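# Set the wooden crate onto its stand

## Task

Lift the wooden crate and place it so it rests on its stand, never letting it drop along the way.

## Robot and tools

Robot: two arms, left_arm and right_arm, each with a two-finger gripper. Calibrated bases (URDF root links) sit at left_arm (+0.034, +0.303, +0.025) m, quat_wxyz (+1.000, 0, 0, -0.012), and right_arm (+0.035, -0.303, +0.022) m, quat_wxyz (+1.000, 0, 0, -0.003). A camera stand is fixed to the floor behind them. Loose objects can occasionally get a short push from outside.

Frames. The scene frame has its origin at table-top height, halfway between the nominal bases: +x points out over the table, +z up, and left_arm is on the +y side (unrelated to left/right in images). Reported end_effector_position (m), end_effector_quat_wxyz, velocities and Hand targets are in the scene frame and may be off by a few cm, more at long reach. Offsets you send are instead along the axes of that arm's current Hand target. On the gripper, +z runs along the fingers and the fingers open and close along y; end_effector_position is the point between the pads, about 1 cm short of the tips.

Row layout (shared by execute_actions and move): one list of 14 numbers covering both arms, each in [-1, 1]: dx, dy, dz, rx, ry, rz, opening for left_arm, then the same seven for right_arm. The first six of each arm are an offset, not a pose: a displacement from that arm's Hand target at the start of the action or move, in the Hand target's own axes, with 1.0 = 0.6 m for dx, dy, dz and 1.0 = 180 degrees for rx, ry, rz, which form a single rotation vector. Opening is absolute: +1 fully open (0.093 m), -1 closed. Sending six zeros re-requests the current Hand target; always include the opening you want, because 0 is itself a command (half open).

execute_actions(actions, cameras): actions is a list of actions; each action is up to 15 rows, one per 1/30 s step, and a short action repeats its final row to fill 15 steps. All rows in an action count from the same start pose, and each new action starts from the updated Hand target, so repeating an offset keeps moving further. cameras: list of names, ["all"], or []; omitted means all for an empty actions list, none otherwise. An empty list returns state, images and the scene number.

move(target, speed, blend, opening_speed, grip_force, blocking, cameras): target is one 14-number row or a list of up to 15 rows, every row an offset from the same starting Hand targets. Paths are straight, end together, last at least 0.5 s and are cut off at 10 s. speed: m/s, 0.002 to 2.9, default 0.25 (rotation up to twice that in rad/s); one value or one per target. blend: metres of corner rounding per target; 0 stops at each. opening_speed: per second on the -1..+1 scale, at least 0.2. grip_force: newtons per pad, 10 to 50, one value or one per arm; it persists, and low values close slowly. blocking=false returns after about 0.5 s while motion continues. Moves ignore obstacles and the other arm. The result adds a move: line such as done, off_target, moving, held or fault, plus limits like paced (pose clipped) or held (steps withheld). Done means at rest within 10 mm and 2 degrees of its target; it says nothing about contact.

wait(seconds 0 to 10, cameras) lets time pass holding commands. stop(cameras) brakes a running move. zoom_image(camera, region [x0, y0, x1, y1] in pixels, at most 504 by 504) enlarges part of the latest image from cam_high, cam_left_wrist or cam_right_wrist (each 672x504). read_manual gives licence texts only. finished_scene(scene = the current scene's number) ends the scene irreversibly; the crate must stay on the stand with the robot let go.

Control behaviour: each step, commanded orientation is clipped to within 40 degrees of the measured one. Friction and gravity can leave the gripper short, low or tilted; small moves may not happen or go sideways. Check position and orientation after each move and correct tilt. If a gripper rests short, send the missing distance as an offset. To stop pressing into something, command the target back beyond the gripper. Avoid paths near an arm's own base (go around it), since this can flip the shoulder posture.

Grip readings: grip_measured is the gripper motor on the opening scale. Pads meet at about -0.94; an object of width w mm reads about -0.94 + 0.0208*w, plus a per-gripper bias up to +0.02. For a firm hold on a rigid flat object, command at least 0.24 below that reading; keep sending it to hold, and send well above it to release. -1 alone does not prove an object is held. Pads squeeze roughly 50 to 65 N.

Joint torques are total drive outputs with offsets and noise; joints 1 to 3 wrap at ±28 N m. Motor heat rises when holding loads, stretching out or pushing; 75 °C shows MOTOR HOT, 90 °C folds and disables that arm, 100 °C lets it fall.

Avoid: dropping or releasing the crate while it moves, leaving anything off the table, fast impacts, hard pushes on fixtures, arms or grippers touching each other (the clearance check won't catch gripper contacts), strain on the wrist camera cables, and any arm fault stop.

Each tool is called by a JSON object that holds its "method" and its "body", one argument or row to a line.

## Session

{"method": "execute_actions", "body": {
  "actions": []
}}

Scene clock: 0.00 s.
left_arm: end_effector_position=(+0.4206, +0.2900, +0.1163) grip_measured=+1.000 end_effector_quat_wxyz=(+0.584, -0.011, +0.809, +0.058) | right_arm: end_effector_position=(+0.4095, -0.3160, +0.1015) grip_measured=+1.000 end_effector_quat_wxyz=(+0.553, +0.012, +0.833, +0.002)
Joint positions: left_arm=[-0.114 1.569 0.345 0.899 -0.237 0.007 0.093] | right_arm=[-0.048 1.502 0.326 0.778 -0.04 0.001 0.093]
Joint velocities: within noise
Joint torques (N m): no reading
Motor temperatures (°C): left_arm=[30 31 37 33 28 27 28] | right_arm=[30 33 35 33 28 25 29]
Heat: left arm: 37 °C; right arm: 35 °C.
Hand target: left_arm +0.4263, +0.2899, +0.1309; +0.602, -0.017, +0.796, +0.056 | right_arm +0.4142, -0.3154, +0.1118; +0.566, +0.008, +0.824, +0.003
Tool commands: left_gripper/opening=+1.0 right_gripper/opening=+1.0

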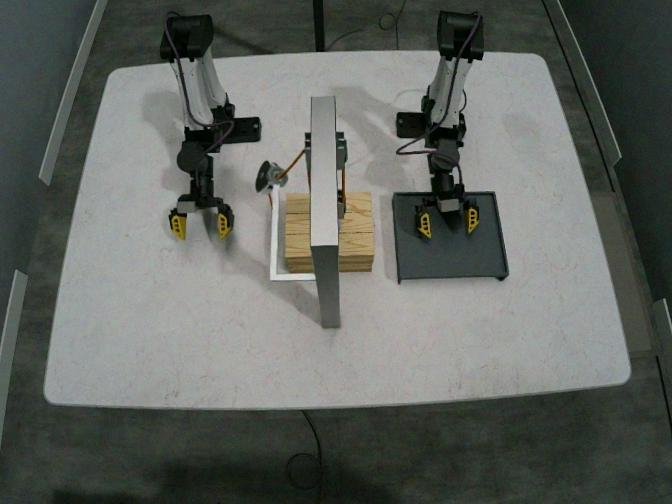

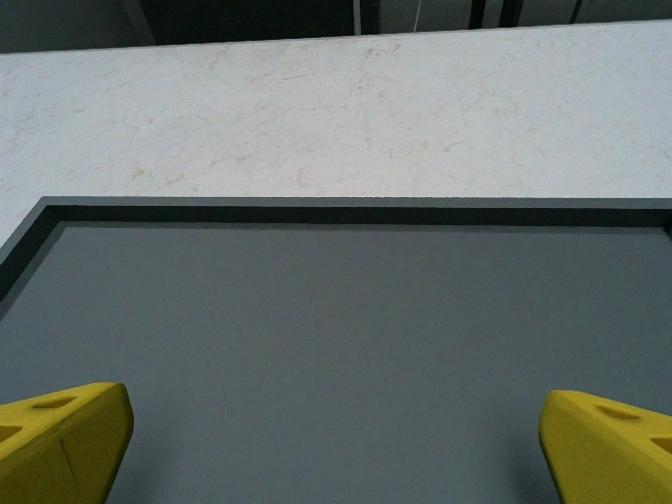

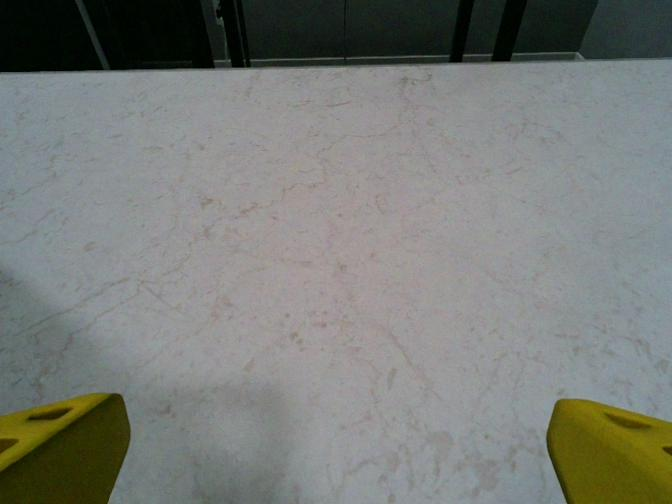

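{"method": "zoom_image", "body": {
  "camera": "cam_high",
  "region": [220, 80, 420, 340]
}}

{"method": "zoom_image", "body": {
  "camera": "cam_high",
  "region": [360, 140, 540, 300]
}}

Scaled by 1.938 from the camera's 672x504 image, which has a finer 960x720 frame.

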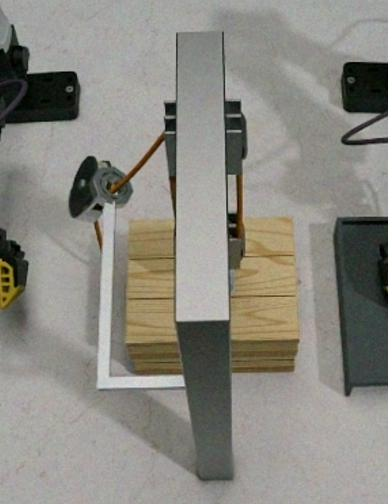

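Scaled by 2.800 from the camera's 672x504 image, which has a finer 960x720 frame.

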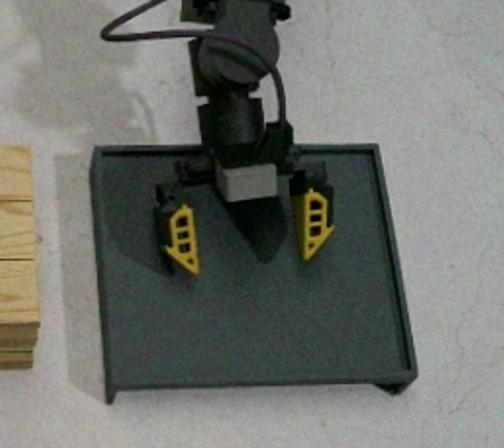

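{"method": "move", "body": {
  "target": [-0.088, 0.05, -0.30, 0.32, 0, 0.09, 1, -0.059, -0.05, -0.308, -0.31, 0, -0.12, 1],
  "cameras": ["all"]
}}

Scene clock: 19.63 s.
left_arm: end_effector_position=(+0.2645, +0.2964, +0.2250) grip_measured=+1.000 end_effector_quat_wxyz=(+0.522, +0.370, +0.723, -0.259) | right_arm: end_effector_position=(+0.2535, -0.3435, +0.2033) grip_measured=+1.000 end_effector_quat_wxyz=(+0.489, -0.366, +0.760, +0.224)
Joint positions: left_arm=[0.755 1.313 0.9 -1.426 1.232 1.867 0.093] | right_arm=[-0.912 1.439 0.976 -1.555 -1.083 -2.088 0.093]
Joint torques (N m): left_arm=[-0.64 -2.62 8.14 -0.41 0.41 0.27] | right_arm=[0.73 -3.26 7.28 -0.75 -0.57 -0.29]
Motor temperatures (°C): left_arm=[30 32 39 38 28 27 28] | right_arm=[30 34 37 37 28 25 29]
Heat: left arm: 39 °C; right arm: 37 °C.
Hand target: left_arm +0.2656, +0.2977, +0.2319; +0.523, +0.382, +0.719, -0.252 | right_arm +0.2541, -0.3451, +0.2108; +0.495, -0.405, +0.715, +0.284
Off the commanded pose: left_arm 0.007 m, 2 deg | right_arm 0.008 m, 10 deg.
joint sent to its limit (right arm) — joint 4 (wrist pitch), lower limit; joint 6 (wrist roll), lower limit. The joint targets are off in orientation, not in position.
move: off_target (right_arm)

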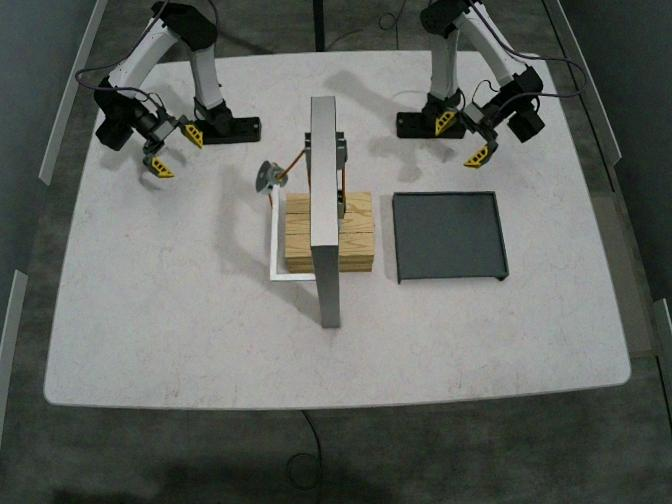

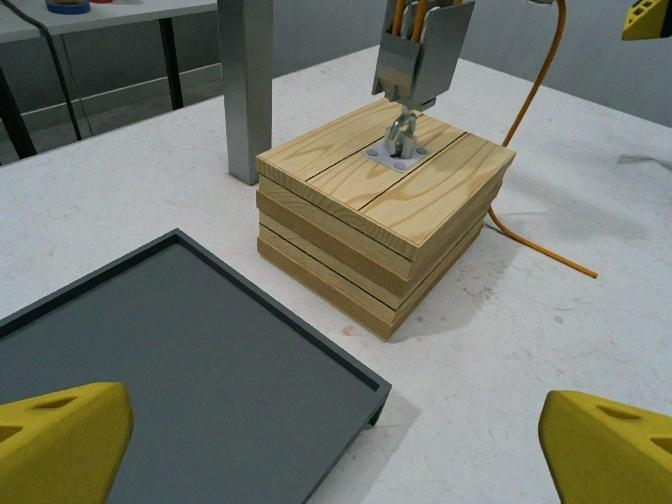

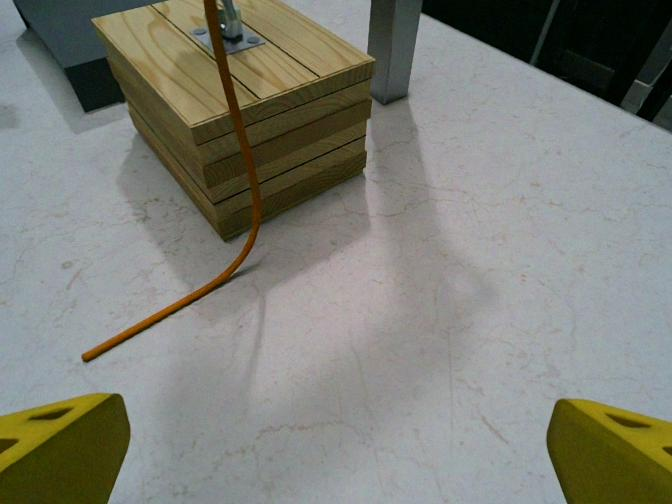

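{"method": "zoom_image", "body": {
  "camera": "cam_left_wrist",
  "region": [200, 0, 672, 350]
}}

{"method": "zoom_image", "body": {
  "camera": "cam_high",
  "region": [240, 90, 400, 210]
}}

Scaled by 1.068 from the camera's 672x504 image, which has a finer 960x720 frame.

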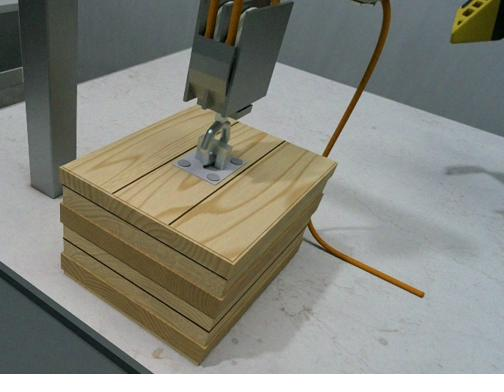

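Scaled by 3.150 from the camera's 672x504 image, which has a finer 960x720 frame.

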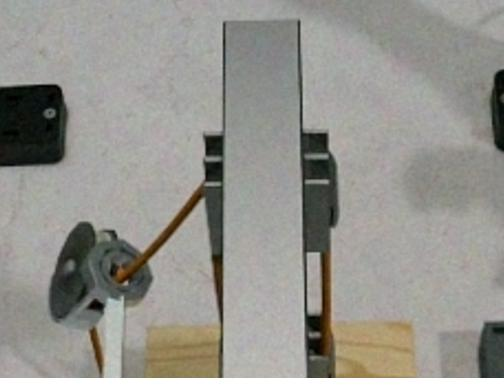

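{"method": "move", "body": {
  "target": [-0.178, 0.016, -0.097, 0, -0.2, 0, 1, -0.178, -0.016, -0.097, 0, -0.2, 0, 1],
  "cameras": ["all"]
}}

Scene clock: 46.57 s.
left_arm: end_effector_position=(+0.2610, +0.3188, +0.3359) grip_measured=+1.000 end_effector_quat_wxyz=(+0.649, +0.230, +0.686, -0.235) | right_arm: end_effector_position=(+0.2551, -0.3640, +0.3126) grip_measured=+1.000 end_effector_quat_wxyz=(+0.667, -0.126, +0.705, +0.206)
Joint positions: left_arm=[0.925 1.13 1.052 -1.535 1.524 1.591 0.093] | right_arm=[-1.094 1.174 0.976 -1.572 -1.545 -1.648 0.093]
Joint torques (N m): left_arm=[0.1 -2.91 8.42 -0.05 0.86 0.11] | right_arm=[-0.12 -2.71 8.21 0 -1.16 -0.09]
Heat: left arm: 42 °C; right arm: 39 °C.
Hand target: left_arm +0.2582, +0.3171, +0.3521; +0.719, +0.285, +0.523, -0.358 | right_arm +0.2541, -0.3651, +0.3312; +0.691, -0.297, +0.527, +0.395
Off the commanded pose: left_arm 0.017 m, 26 deg | right_arm 0.019 m, 36 deg.
joint sent to its limit (left arm) — joint 4 (wrist pitch), lower limit; joint 5 (wrist yaw), upper limit. The joint targets are off in position and orientation.
joint sent to its limit (right arm) — joint 4 (wrist pitch), lower limit; joint 5 (wrist yaw), lower limit. The joint targets are off in position and orientation.
move: off_target (left_arm, right_arm)

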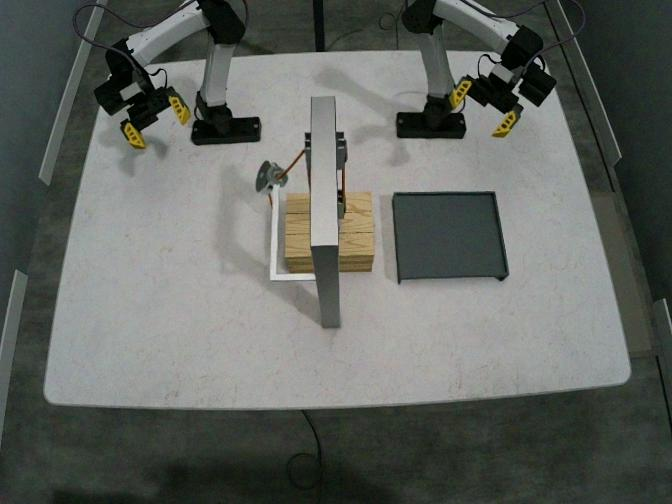

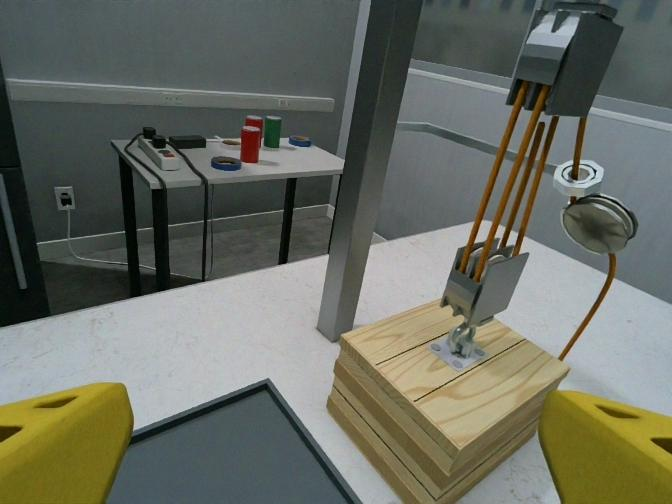

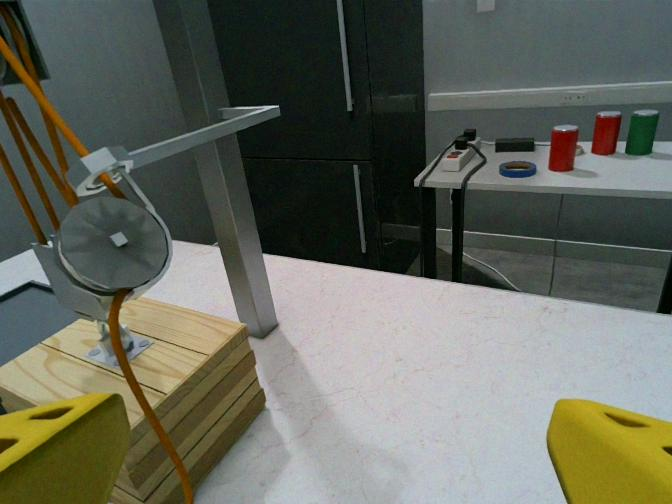

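{"method": "zoom_image", "body": {
  "camera": "cam_right_wrist",
  "region": [0, 60, 300, 340]
}}

{"method": "zoom_image", "body": {
  "camera": "cam_left_wrist",
  "region": [420, 0, 672, 360]
}}

{"method": "zoom_image", "body": {
  "camera": "cam_left_wrist",
  "region": [60, 260, 560, 504]
}}

Scaled by 1.680 from the camera's 672x504 image, which has a finer 960x720 frame.

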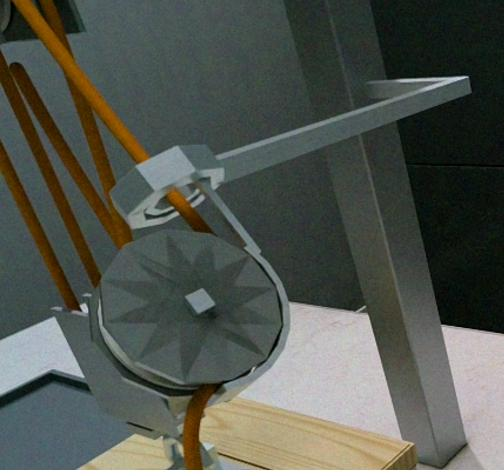

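Scaled by 1.400 from the camera's 672x504 image, which has a finer 960x720 frame.

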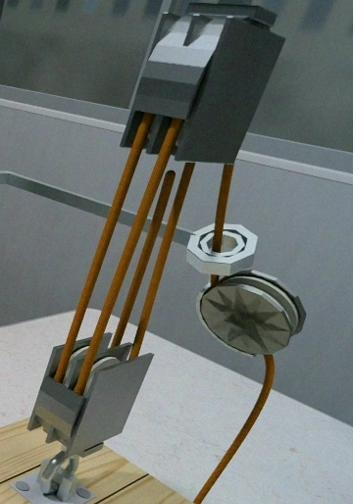

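Scaled by 1.008 from the camera's 672x504 image, which has a finer 960x720 frame.

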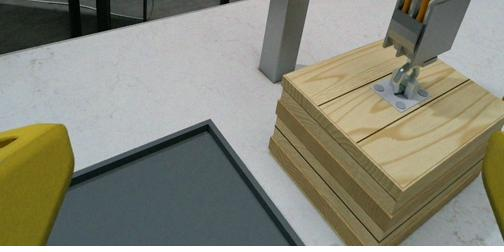

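{"method": "move", "body": {
  "target": [0.183, 0.025, 0.025, -0.307, 0.245, -0.046, 1, 0.357, 0.056, 0.157, 0.189, 0.083, -0.028, 1],
  "cameras": ["all"]
}}

Scene clock: 126.67 s.
left_arm: end_effector_position=(+0.2922, +0.2893, +0.2373) grip_measured=+1.000 end_effector_quat_wxyz=(+0.474, +0.010, +0.881, -0.003) | right_arm: end_effector_position=(+0.2982, -0.2220, +0.1406) grip_measured=+1.000 end_effector_quat_wxyz=(+0.556, -0.384, +0.604, +0.422)
Joint positions: left_arm=[-0.075 0.673 0.707 -0.62 -0.068 -0.04 0.093] | right_arm=[-0.355 1.703 0.673 -0.725 -1.545 -1.674 0.093]
Joint velocities: left_arm=[within noise] | right_arm=[0.007 -0.017 0.007 0.022 -0.154 0.007 0]
Joint torques (N m): left_arm=[-0.83 0.08 7.28 2.24 -0.19 0.03] | right_arm=[0.81 -6.28 3.21 0.52 -1.15 -0.18]
Motor temperatures (°C): left_arm=[30 30 46 34 30 27 28] | right_arm=[30 33 43 33 30 25 29]
Heat: left arm: 46 °C; right arm: 43 °C.
Hand target: left_arm +0.3003, +0.2903, +0.2521; +0.501, +0.000, +0.865, -0.001 | right_arm +0.3002, -0.2201, +0.1502; +0.682, -0.180, +0.685, +0.183
Off the commanded pose: left_arm 0.017 m, 4 deg | right_arm 0.010 m, 45 deg; orientation clipped.
joint sent to its limit (right arm) — joint 5 (wrist yaw), lower limit. The joint targets are off in position and orientation.
move: off_target (left_arm, right_arm); limits=paced

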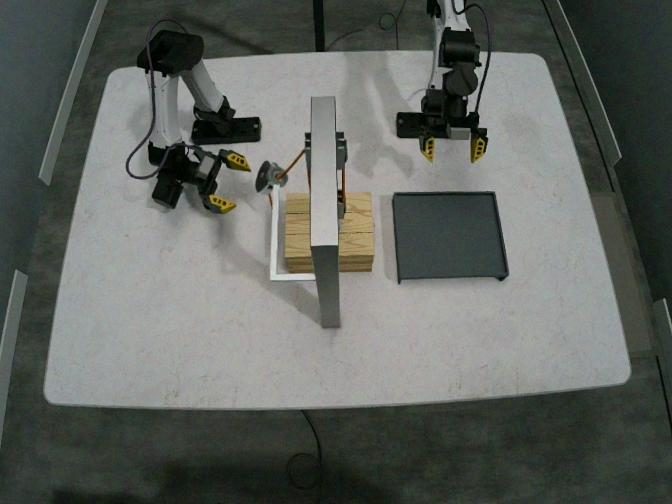

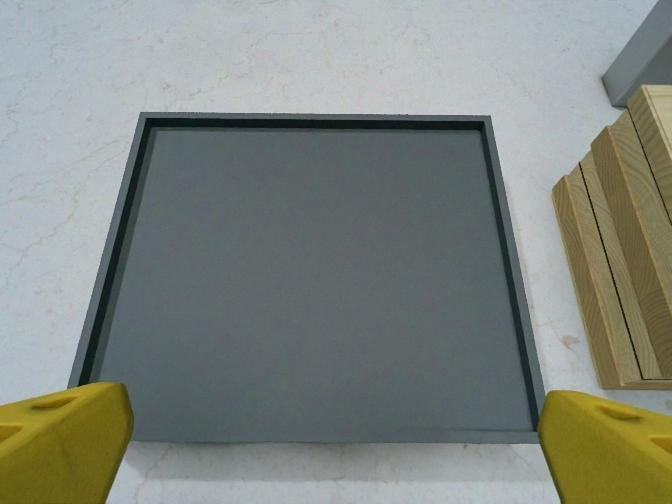

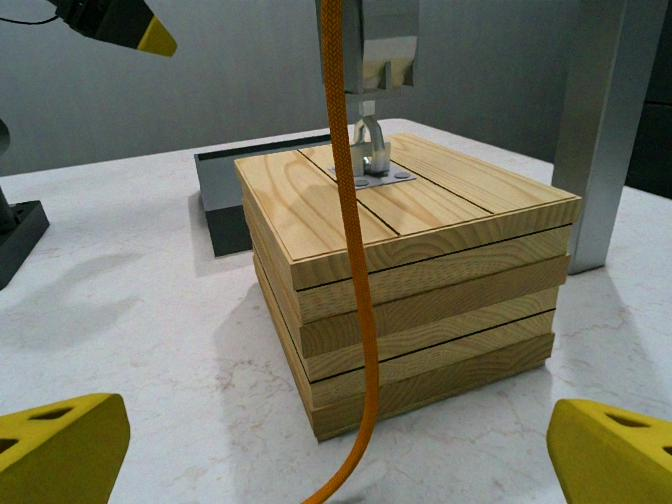

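{"method": "move", "body": {
  "target": [0,0,0,0,0,0, 1, -0.167, -0.131, -0.038, 0.1305, 0.487, 0.128, 1],
  "cameras": ["all"]
}}

Scene clock: 159.13 s.
left_arm: end_effector_position=(+0.2922, +0.2896, +0.2373) grip_measured=+1.000 end_effector_quat_wxyz=(+0.474, +0.009, +0.881, -0.002) | right_arm: end_effector_position=(+0.3208, -0.2985, +0.2396) grip_measured=+1.000 end_effector_quat_wxyz=(+0.051, -0.008, +0.999, +0.007)
Joint positions: left_arm=[-0.075 0.673 0.707 -0.62 -0.07 -0.04 0.093] | right_arm=[0.012 1.58 1.67 -1.558 -0.014 -0.009 0.093]
Joint torques (N m): left_arm=[-0.83 0.09 7.28 2.23 -0.18 0.03] | right_arm=[0.79 -5.56 8.03 0.47 0.06 0.04]
Motor temperatures (°C): left_arm=[30 30 43 42 29 27 28] | right_arm=[30 34 41 33 30 25 29]
Heat: left arm: 43 °C; right arm: 41 °C.
Hand target: left_arm +0.3003, +0.2903, +0.2521; +0.501, +0.000, +0.865, -0.001 | right_arm +0.3199, -0.2999, +0.2501; -0.001, +0.000, +1.000, -0.001
Off the commanded pose: left_arm 0.017 m, 4 deg | right_arm 0.011 m, 6 deg.
joint sent to its limit (right arm) — joint 4 (wrist pitch), lower limit. The joint targets are off in position and orientation.
move: off_target (left_arm, right_arm)

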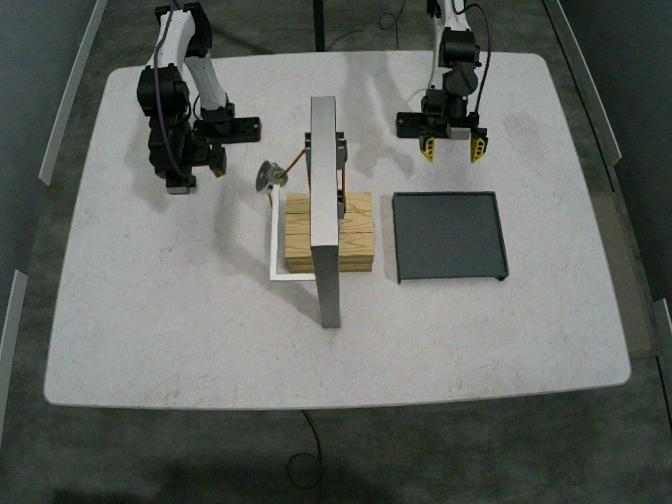

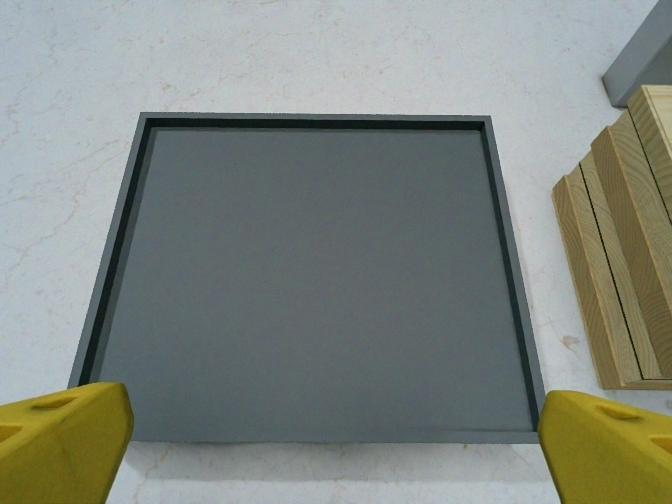

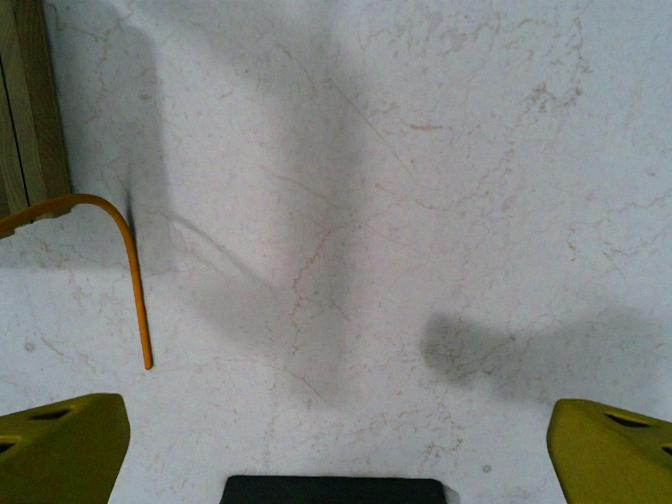

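{"method": "move", "body": {
  "target": [0,0,0,0,0,0, 1, 0.072, 0.175, 0.165, -0.102, -0.380, -0.1454, 1],
  "cameras": ["all"]
}}

Scene clock: 172.30 s.
left_arm: end_effector_position=(+0.2922, +0.2896, +0.2373) grip_measured=+1.000 end_effector_quat_wxyz=(+0.474, +0.009, +0.881, -0.002) | right_arm: end_effector_position=(+0.2739, -0.2013, +0.1458) grip_measured=+1.000 end_effector_quat_wxyz=(+0.539, -0.198, +0.807, +0.141)
Joint positions: left_arm=[-0.075 0.673 0.707 -0.62 -0.07 -0.04 0.093] | right_arm=[0.265 0.481 0.166 -0.085 -0.22 -0.077 0.093]
Joint torques (N m): left_arm=[-0.83 0.09 7.3 2.24 -0.18 0.03] | right_arm=[0.92 1.32 5.9 3.14 -0.34 -0.23]
Heat: left arm: 43 °C; right arm: 43 °C.
Hand target: left_arm +0.3003, +0.2903, +0.2521; +0.501, +0.000, +0.865, -0.001 | right_arm +0.2764, -0.1951, +0.1510; +0.554, -0.213, +0.791, +0.149
Off the commanded pose: left_arm 0.017 m, 4 deg | right_arm 0.009 m, 3 deg.
move: off_target (left_arm, right_arm)

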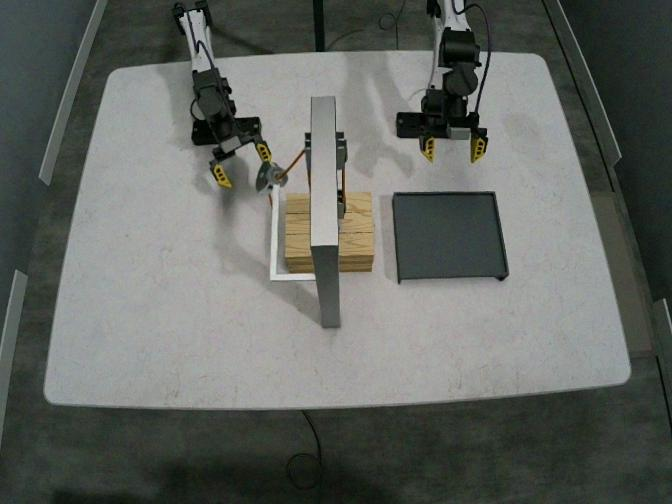

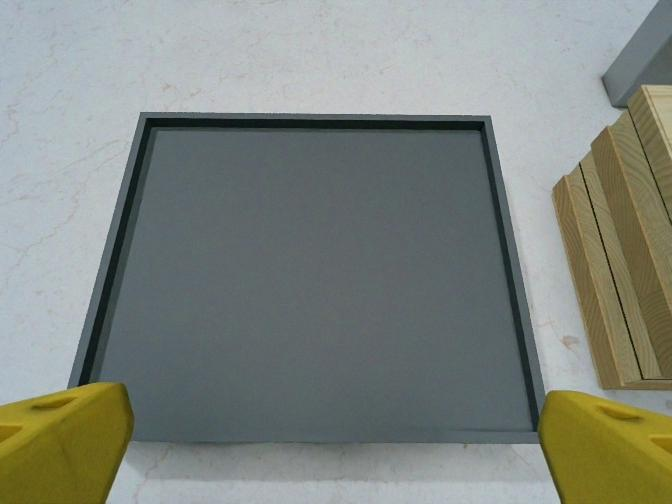

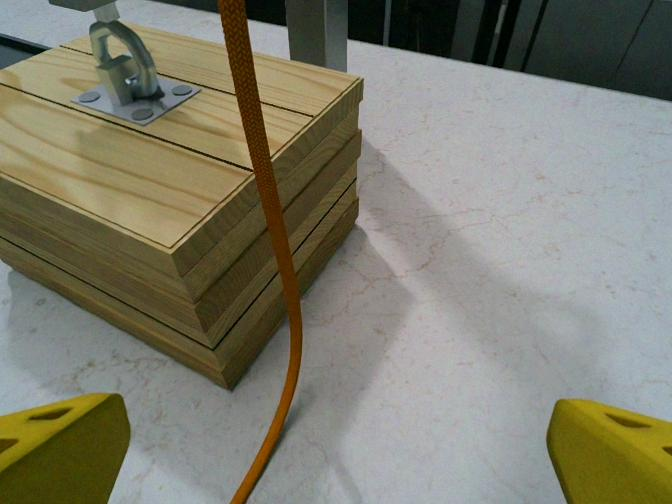

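{"method": "move", "body": {
  "target": [0,0,0,0,0,0, 1, -0.071, 0.0275, 0.0155, 0,0,0, 0.3],
  "cameras": ["cam_right_wrist"]
}}

Scene clock: 190.33 s.
left_arm: end_effector_position=(+0.2922, +0.2896, +0.2373) grip_measured=+1.000 end_effector_quat_wxyz=(+0.474, +0.009, +0.881, -0.002) | right_arm: end_effector_position=(+0.2793, -0.1729, +0.1616) grip_measured=+0.302 end_effector_quat_wxyz=(+0.522, -0.225, +0.811, +0.141)
Joint positions: left_arm=[-0.075 0.673 0.707 -0.62 -0.07 -0.04 0.093] | right_arm=[0.437 0.625 0.277 -0.082 -0.094 -0.049 0.06]
Joint torques (N m): left_arm=[-0.83 0.09 7.28 2.24 -0.18 0.03] | right_arm=[0.72 0.46 9.59 2.96 0.01 0.06]
Motor temperatures (°C): left_arm=[30 29 43 44 28 27 28] | right_arm=[30 33 44 44 29 25 29]
Heat: left arm: 44 °C; right arm: 44 °C.
Hand target: left_arm +0.3003, +0.2903, +0.2521; +0.501, +0.000, +0.865, -0.001 | right_arm +0.2884, -0.1691, +0.1879; +0.554, -0.213, +0.791, +0.149
Off the commanded pose: left_arm 0.017 m, 4 deg | right_arm 0.028 m, 5 deg.
move: off_target (left_arm, right_arm)
Images, in order (width x height): cam_right_wrist 672x504.

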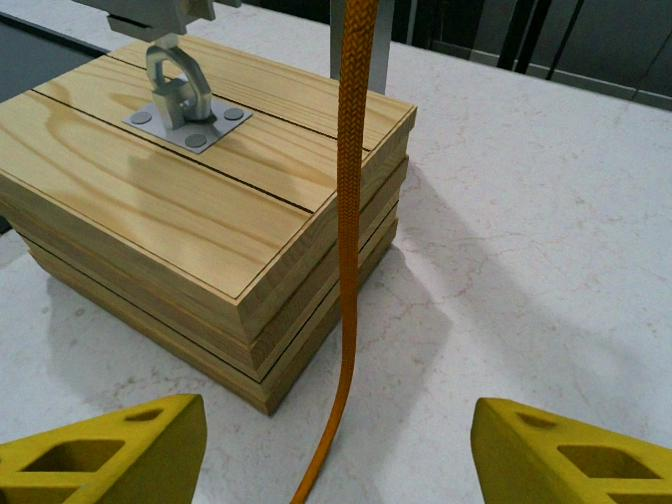

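{"method": "move", "body": {
  "target": [0,0,0,0,0,0, 1, -0.053, -0.009, 0.107, 0,-0.045,0, 0.3],
  "cameras": ["cam_right_wrist", "cam_high"],
  "speed": 0.15
}}

Scene clock: 199.23 s.
left_arm: end_effector_position=(+0.2922, +0.2896, +0.2373) grip_measured=+1.000 end_effector_quat_wxyz=(+0.474, +0.009, +0.881, -0.002) | right_arm: end_effector_position=(+0.3397, -0.1451, +0.1624) grip_measured=+0.302 end_effector_quat_wxyz=(+0.567, -0.215, +0.781, +0.152)
Joint positions: left_arm=[-0.075 0.673 0.707 -0.62 -0.07 -0.04 0.093] | right_arm=[0.437 1.09 0.303 0.468 -0.094 -0.039 0.06]
Joint torques (N m): left_arm=[-0.83 0.09 7.3 2.24 -0.18 0.03] | right_arm=[0.85 -1.74 9.51 3.31 -0.04 0.05]
Heat: left arm: 45 °C; right arm: 46 °C.
Hand target: left_arm +0.3003, +0.2903, +0.2521; +0.501, +0.000, +0.865, -0.001 | right_arm +0.3527, -0.1381, +0.1957; +0.608, -0.202, +0.750, +0.163
Off the commanded pose: left_arm 0.017 m, 4 deg | right_arm 0.036 m, 6 deg.
move: off_target (left_arm, right_arm)
Images, in order (width x height): cam_high 672x504, cam_right_wrist 672x504.

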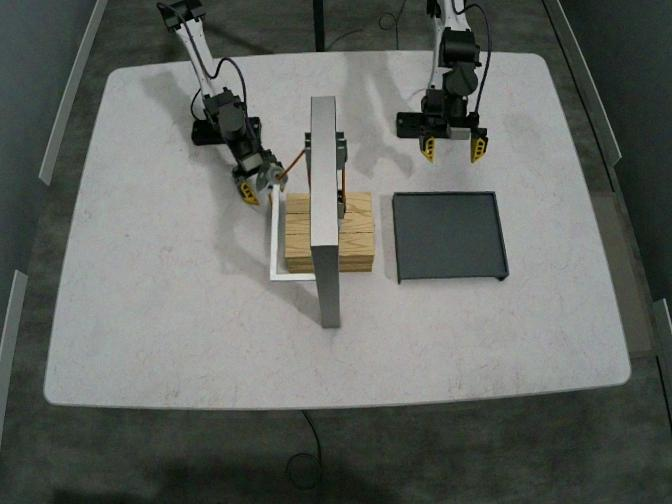

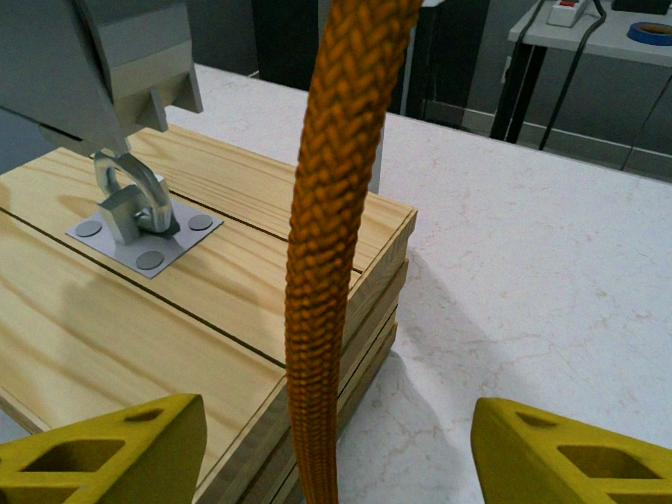

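{"method": "move", "body": {
  "target": [0,0,0,0,0,0, 1, 0.0, 0.0, 0.0, 0,0,0, -1],
  "cameras": ["cam_right_wrist", "cam_high"],
  "opening_speed": 1.5
}}

Scene clock: 206.40 s.
left_arm: end_effector_position=(+0.2922, +0.2896, +0.2373) grip_measured=+1.000 end_effector_quat_wxyz=(+0.474, +0.009, +0.881, -0.002) | right_arm: end_effector_position=(+0.3398, -0.1450, +0.1628) grip_measured=-0.967 end_effector_quat_wxyz=(+0.567, -0.215, +0.780, +0.152)
Joint positions: left_arm=[-0.075 0.673 0.707 -0.62 -0.07 -0.04 0.093] | right_arm=[0.437 1.09 0.303 0.47 -0.094 -0.039 0]
Joint torques (N m): left_arm=[-0.84 0.09 7.28 2.23 -0.18 0.03] | right_arm=[0.95 -1.57 9.5 3.31 -0.02 0.07]
Heat: left arm: 45 °C; right arm: 46 °C.
Hand target: left_arm +0.3003, +0.2903, +0.2521; +0.501, +0.000, +0.865, -0.001 | right_arm +0.3527, -0.1381, +0.1957; +0.608, -0.202, +0.750, +0.163
Off the commanded pose: left_arm 0.017 m, 4 deg | right_arm 0.036 m, 6 deg.
move: off_target (left_arm, right_arm)
Images, in order (width x height): cam_high 672x504, cam_right_wrist 672x504.

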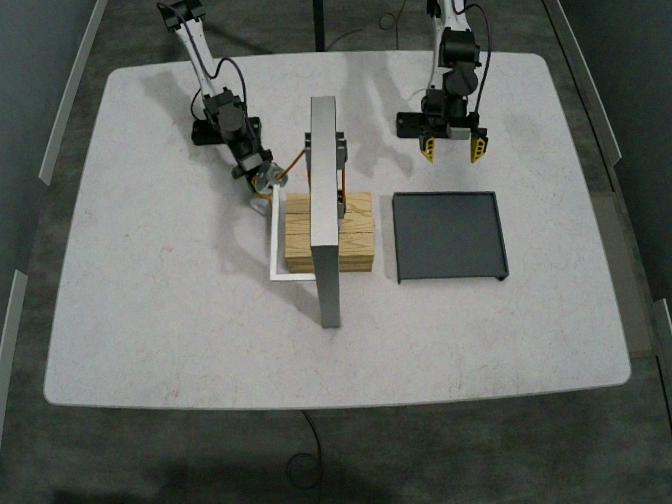

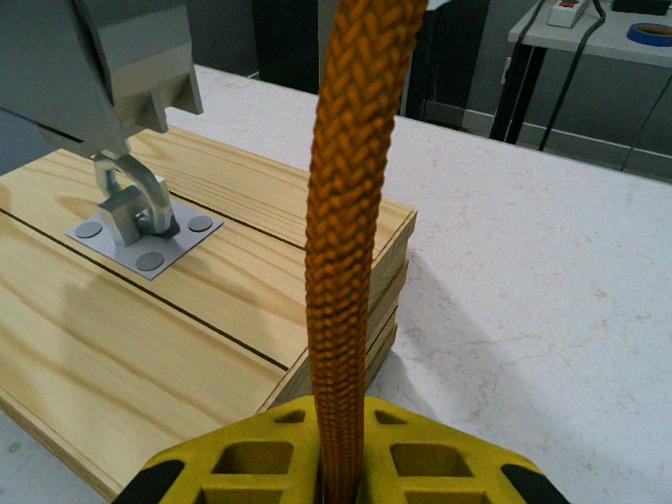

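{"method": "move", "body": {
  "target": [0,0,0,0,0,0, 1, 0.053, -0.1325, -0.146, 0.054,0,0.0115, -1],
  "cameras": ["all"],
  "speed": 0.1
}}

Scene clock: 217.60 s.
left_arm: end_effector_position=(+0.2922, +0.2896, +0.2373) grip_measured=+1.000 end_effector_quat_wxyz=(+0.474, +0.009, +0.881, -0.002) | right_arm: end_effector_position=(+0.3101, -0.2239, +0.2226) grip_measured=-0.967 end_effector_quat_wxyz=(+0.664, -0.190, +0.708, +0.146)
Joint positions: left_arm=[-0.075 0.673 0.707 -0.62 -0.07 -0.04 0.093] | right_arm=[0.016 0.616 0.191 0.341 -0.467 -0.083 0]
Joint torques (N m): left_arm=[-0.84 0.1 7.28 2.24 -0.18 0.03] | right_arm=[-3.44 -0.44 4.1 1.16 0.65 -0.15]
Heat: left arm: 46 °C; right arm: 47 °C.
Hand target: left_arm +0.3003, +0.2903, +0.2521; +0.501, +0.000, +0.865, -0.001 | right_arm +0.3127, -0.2531, +0.1828; +0.620, -0.136, +0.765, +0.110
Off the commanded pose: left_arm 0.017 m, 4 deg | right_arm 0.049 m, 11 deg.
move: off_target (left_arm, right_arm)

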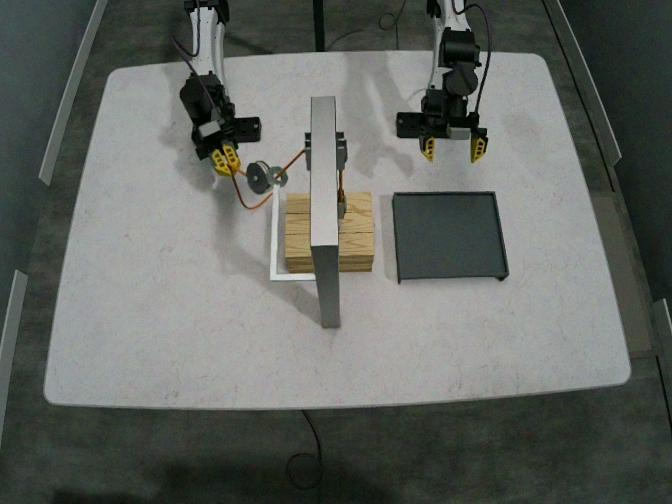

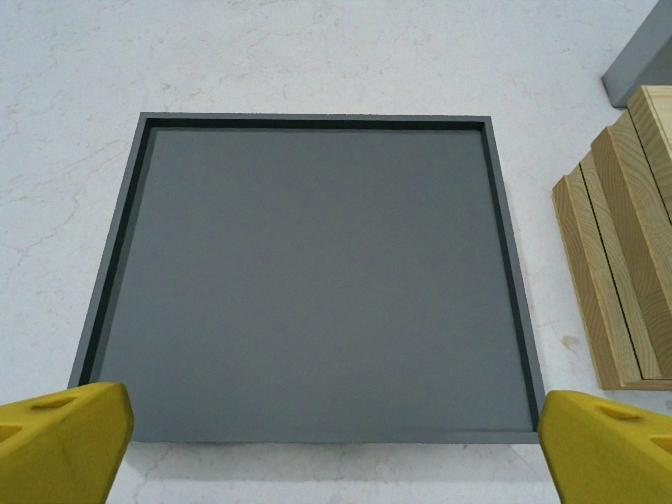

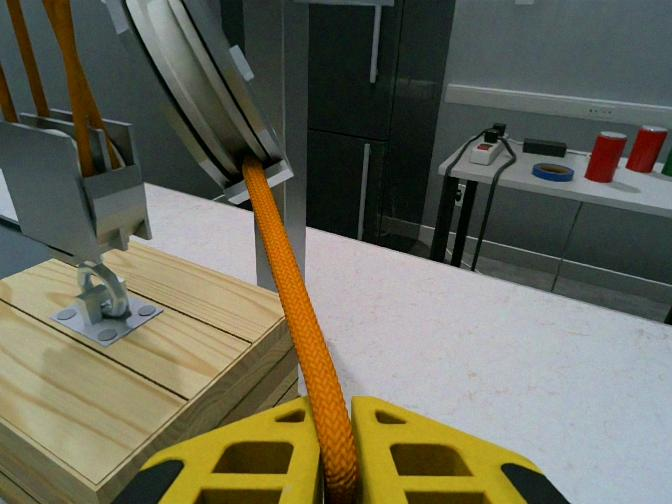

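{"method": "move", "body": {
  "target": [0,0,0,0,0,0, 1, 0.073, -0.171, -0.103, 0,0,0, -1],
  "cameras": ["all"],
  "speed": 0.1
}}

Scene clock: 225.87 s.
left_arm: end_effector_position=(+0.2922, +0.2896, +0.2373) grip_measured=+1.000 end_effector_quat_wxyz=(+0.474, +0.009, +0.881, -0.002) | right_arm: end_effector_position=(+0.2623, -0.3233, +0.1798) grip_measured=-0.967 end_effector_quat_wxyz=(+0.666, -0.220, +0.688, +0.186)
Joint positions: left_arm=[-0.075 0.673 0.707 -0.62 -0.07 -0.04 0.093] | right_arm=[-0.91 0.896 0.179 0.175 -1.485 -0.579 0]
Joint torques (N m): left_arm=[-0.83 0.09 7.28 2.23 -0.18 0.03] | right_arm=[-6.31 1.72 6.56 0.95 1.46 -0.26]
Heat: left arm: 47 °C; right arm: 44 °C.
Hand target: left_arm +0.3003, +0.2903, +0.2521; +0.501, +0.000, +0.865, -0.001 | right_arm +0.2828, -0.3734, +0.1527; +0.620, -0.136, +0.765, +0.110
Off the commanded pose: left_arm 0.017 m, 4 deg | right_arm 0.061 m, 17 deg.
move: off_target (left_arm, right_arm)

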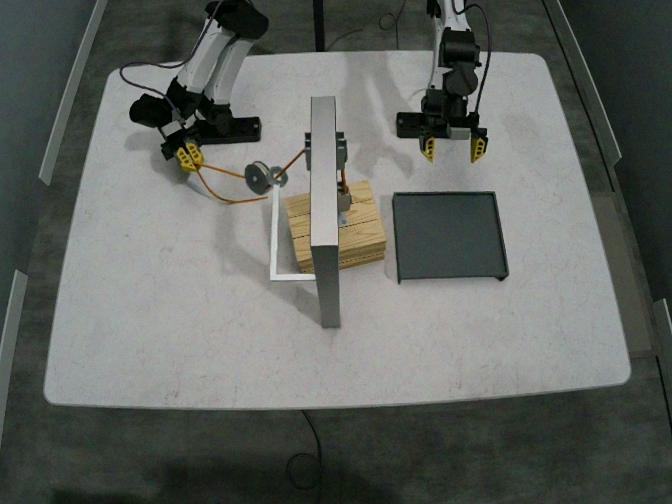

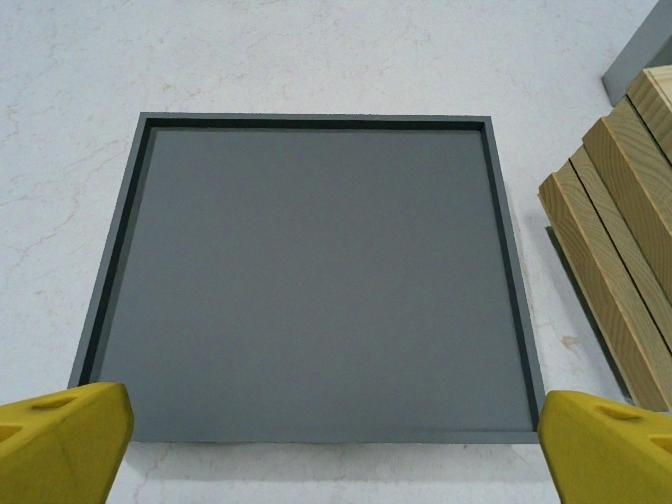

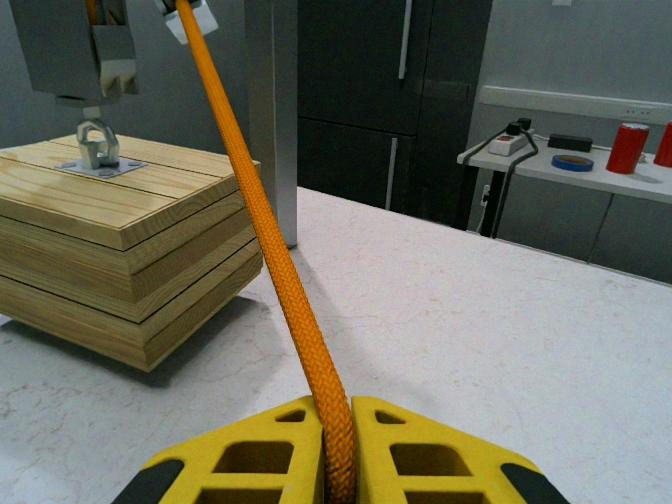

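{"method": "move", "body": {
  "target": [
    [0,0,0,0,0,0, 1, 0.0215, -0.136, 0.003, 0.1195,0,0.025, -1],
    [0,0,0,0,0,0, 1, 0.046, -0.335, -0.031, 0.2175,0,0.046, -1]
  ],
  "blend": [0.03, 0],
  "cameras": ["all"],
  "speed": 0.08
}}

Scene clock: 242.47 s.
left_arm: end_effector_position=(+0.2922, +0.2896, +0.2373) grip_measured=+1.000 end_effector_quat_wxyz=(+0.474, +0.009, +0.881, -0.002) | right_arm: end_effector_position=(+0.2791, -0.4333, +0.1825) grip_measured=-0.967 end_effector_quat_wxyz=(+0.657, -0.057, +0.731, +0.175)
Joint positions: left_arm=[-0.075 0.673 0.707 -0.62 -0.07 -0.04 0.093] | right_arm=[-1.134 1.269 0.415 0.171 -1.451 -0.497 0]
Joint torques (N m): left_arm=[-0.83 0.1 7.28 2.24 -0.19 0.03] | right_arm=[-7.51 0.44 10.54 2.55 3.93 0.02]
Motor temperatures (°C): left_arm=[30 29 42 47 28 27 28] | right_arm=[33 32 45 40 35 25 30]
Heat: left arm: 47 °C; right arm: 45 °C.
Hand target: left_arm +0.3003, +0.2903, +0.2521; +0.501, +0.000, +0.865, -0.001 | right_arm +0.3296, -0.5703, +0.1296; +0.620, +0.134, +0.765, -0.109
Off the commanded pose: left_arm 0.017 m, 4 deg | right_arm 0.155 m, 40 deg.
move: off_target (left_arm, right_arm)

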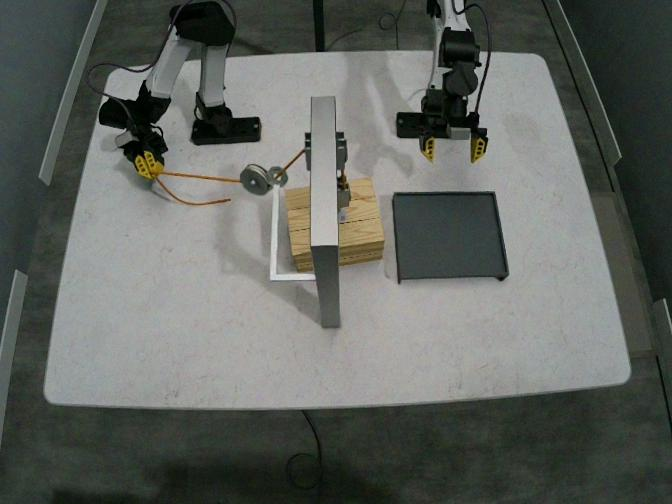

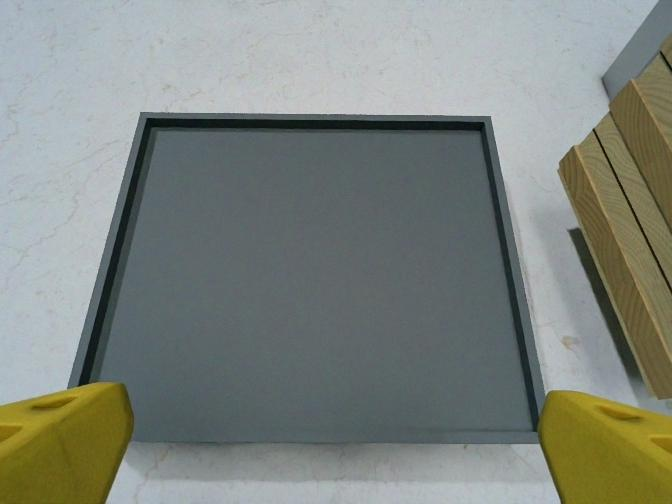

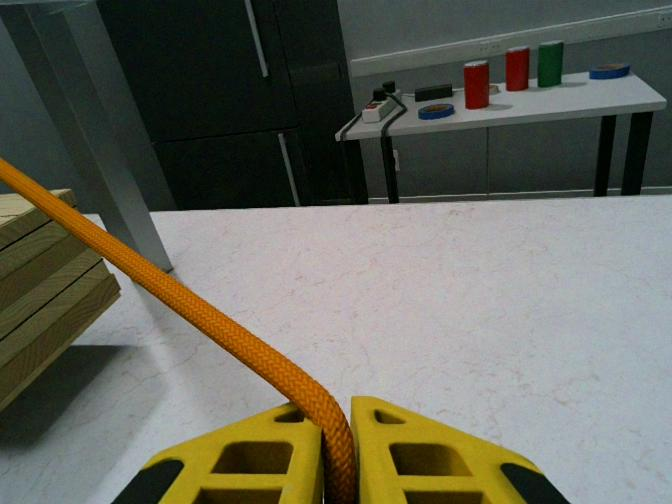

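{"method": "wait", "body": {
  "seconds": 0.2,
  "cameras": ["all"]
}}

Scene clock: 282.00 s.
left_arm: end_effector_position=(+0.2925, +0.2895, +0.2376) grip_measured=+1.000 end_effector_quat_wxyz=(+0.474, +0.009, +0.880, -0.002) | right_arm: end_effector_position=(+0.2791, -0.4335, +0.1816) grip_measured=-0.967 end_effector_quat_wxyz=(+0.656, -0.056, +0.731, +0.177)
Joint positions: left_arm=[-0.075 0.673 0.707 -0.618 -0.07 -0.04 0.093] | right_arm=[-1.134 1.274 0.415 0.171 -1.451 -0.497 0]
Joint torques (N m): left_arm=[-0.85 0.09 7.28 2.23 -0.18 0.03] | right_arm=[-7.53 0.53 10.55 2.55 3.92 0.01]
Motor temperatures (°C): left_arm=[30 29 42 50 28 27 28] | right_arm=[36 31 51 44 58 25 31]
Heat: left arm: 50 °C; right arm: 58 °C.
Hand target: left_arm +0.3003, +0.2903, +0.2521; +0.501, +0.000, +0.865, -0.001 | right_arm +0.3296, -0.5703, +0.1296; +0.620, +0.134, +0.765, -0.109
Tool commands: left_gripper/opening=+1.0 right_gripper/opening=-1.0
Off the commanded pose: left_arm 0.016 m, 4 deg | right_arm 0.155 m, 40 deg.
wait: 0.20 s; at rest from the start

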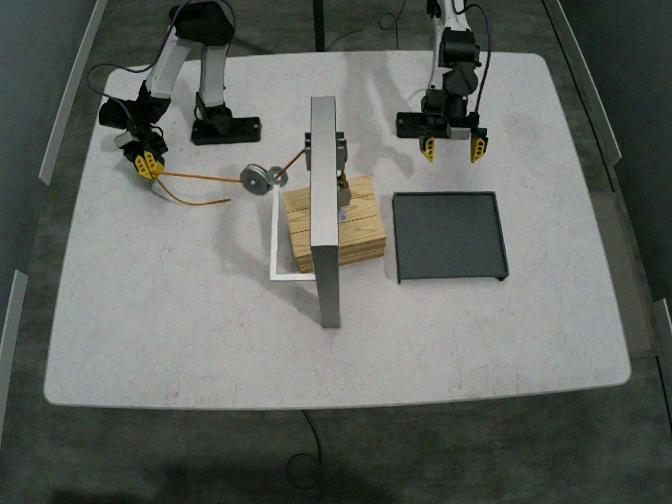

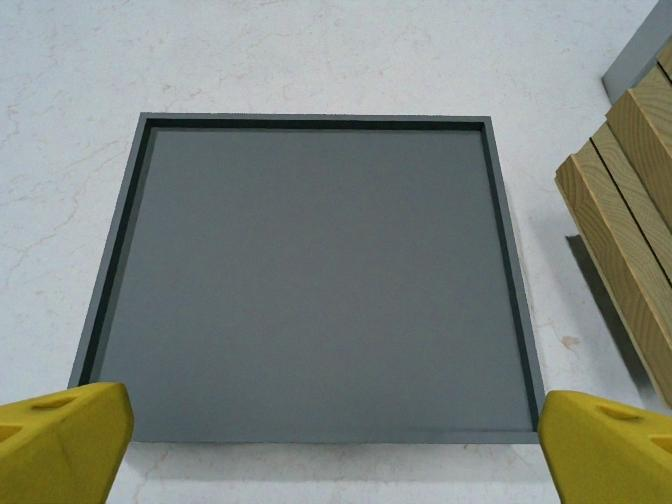

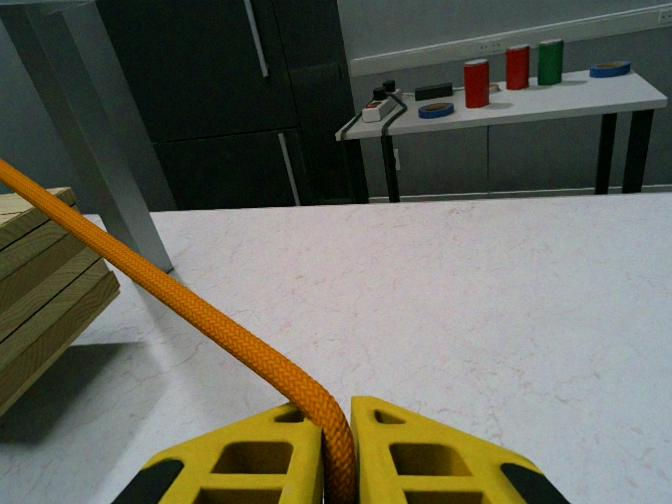

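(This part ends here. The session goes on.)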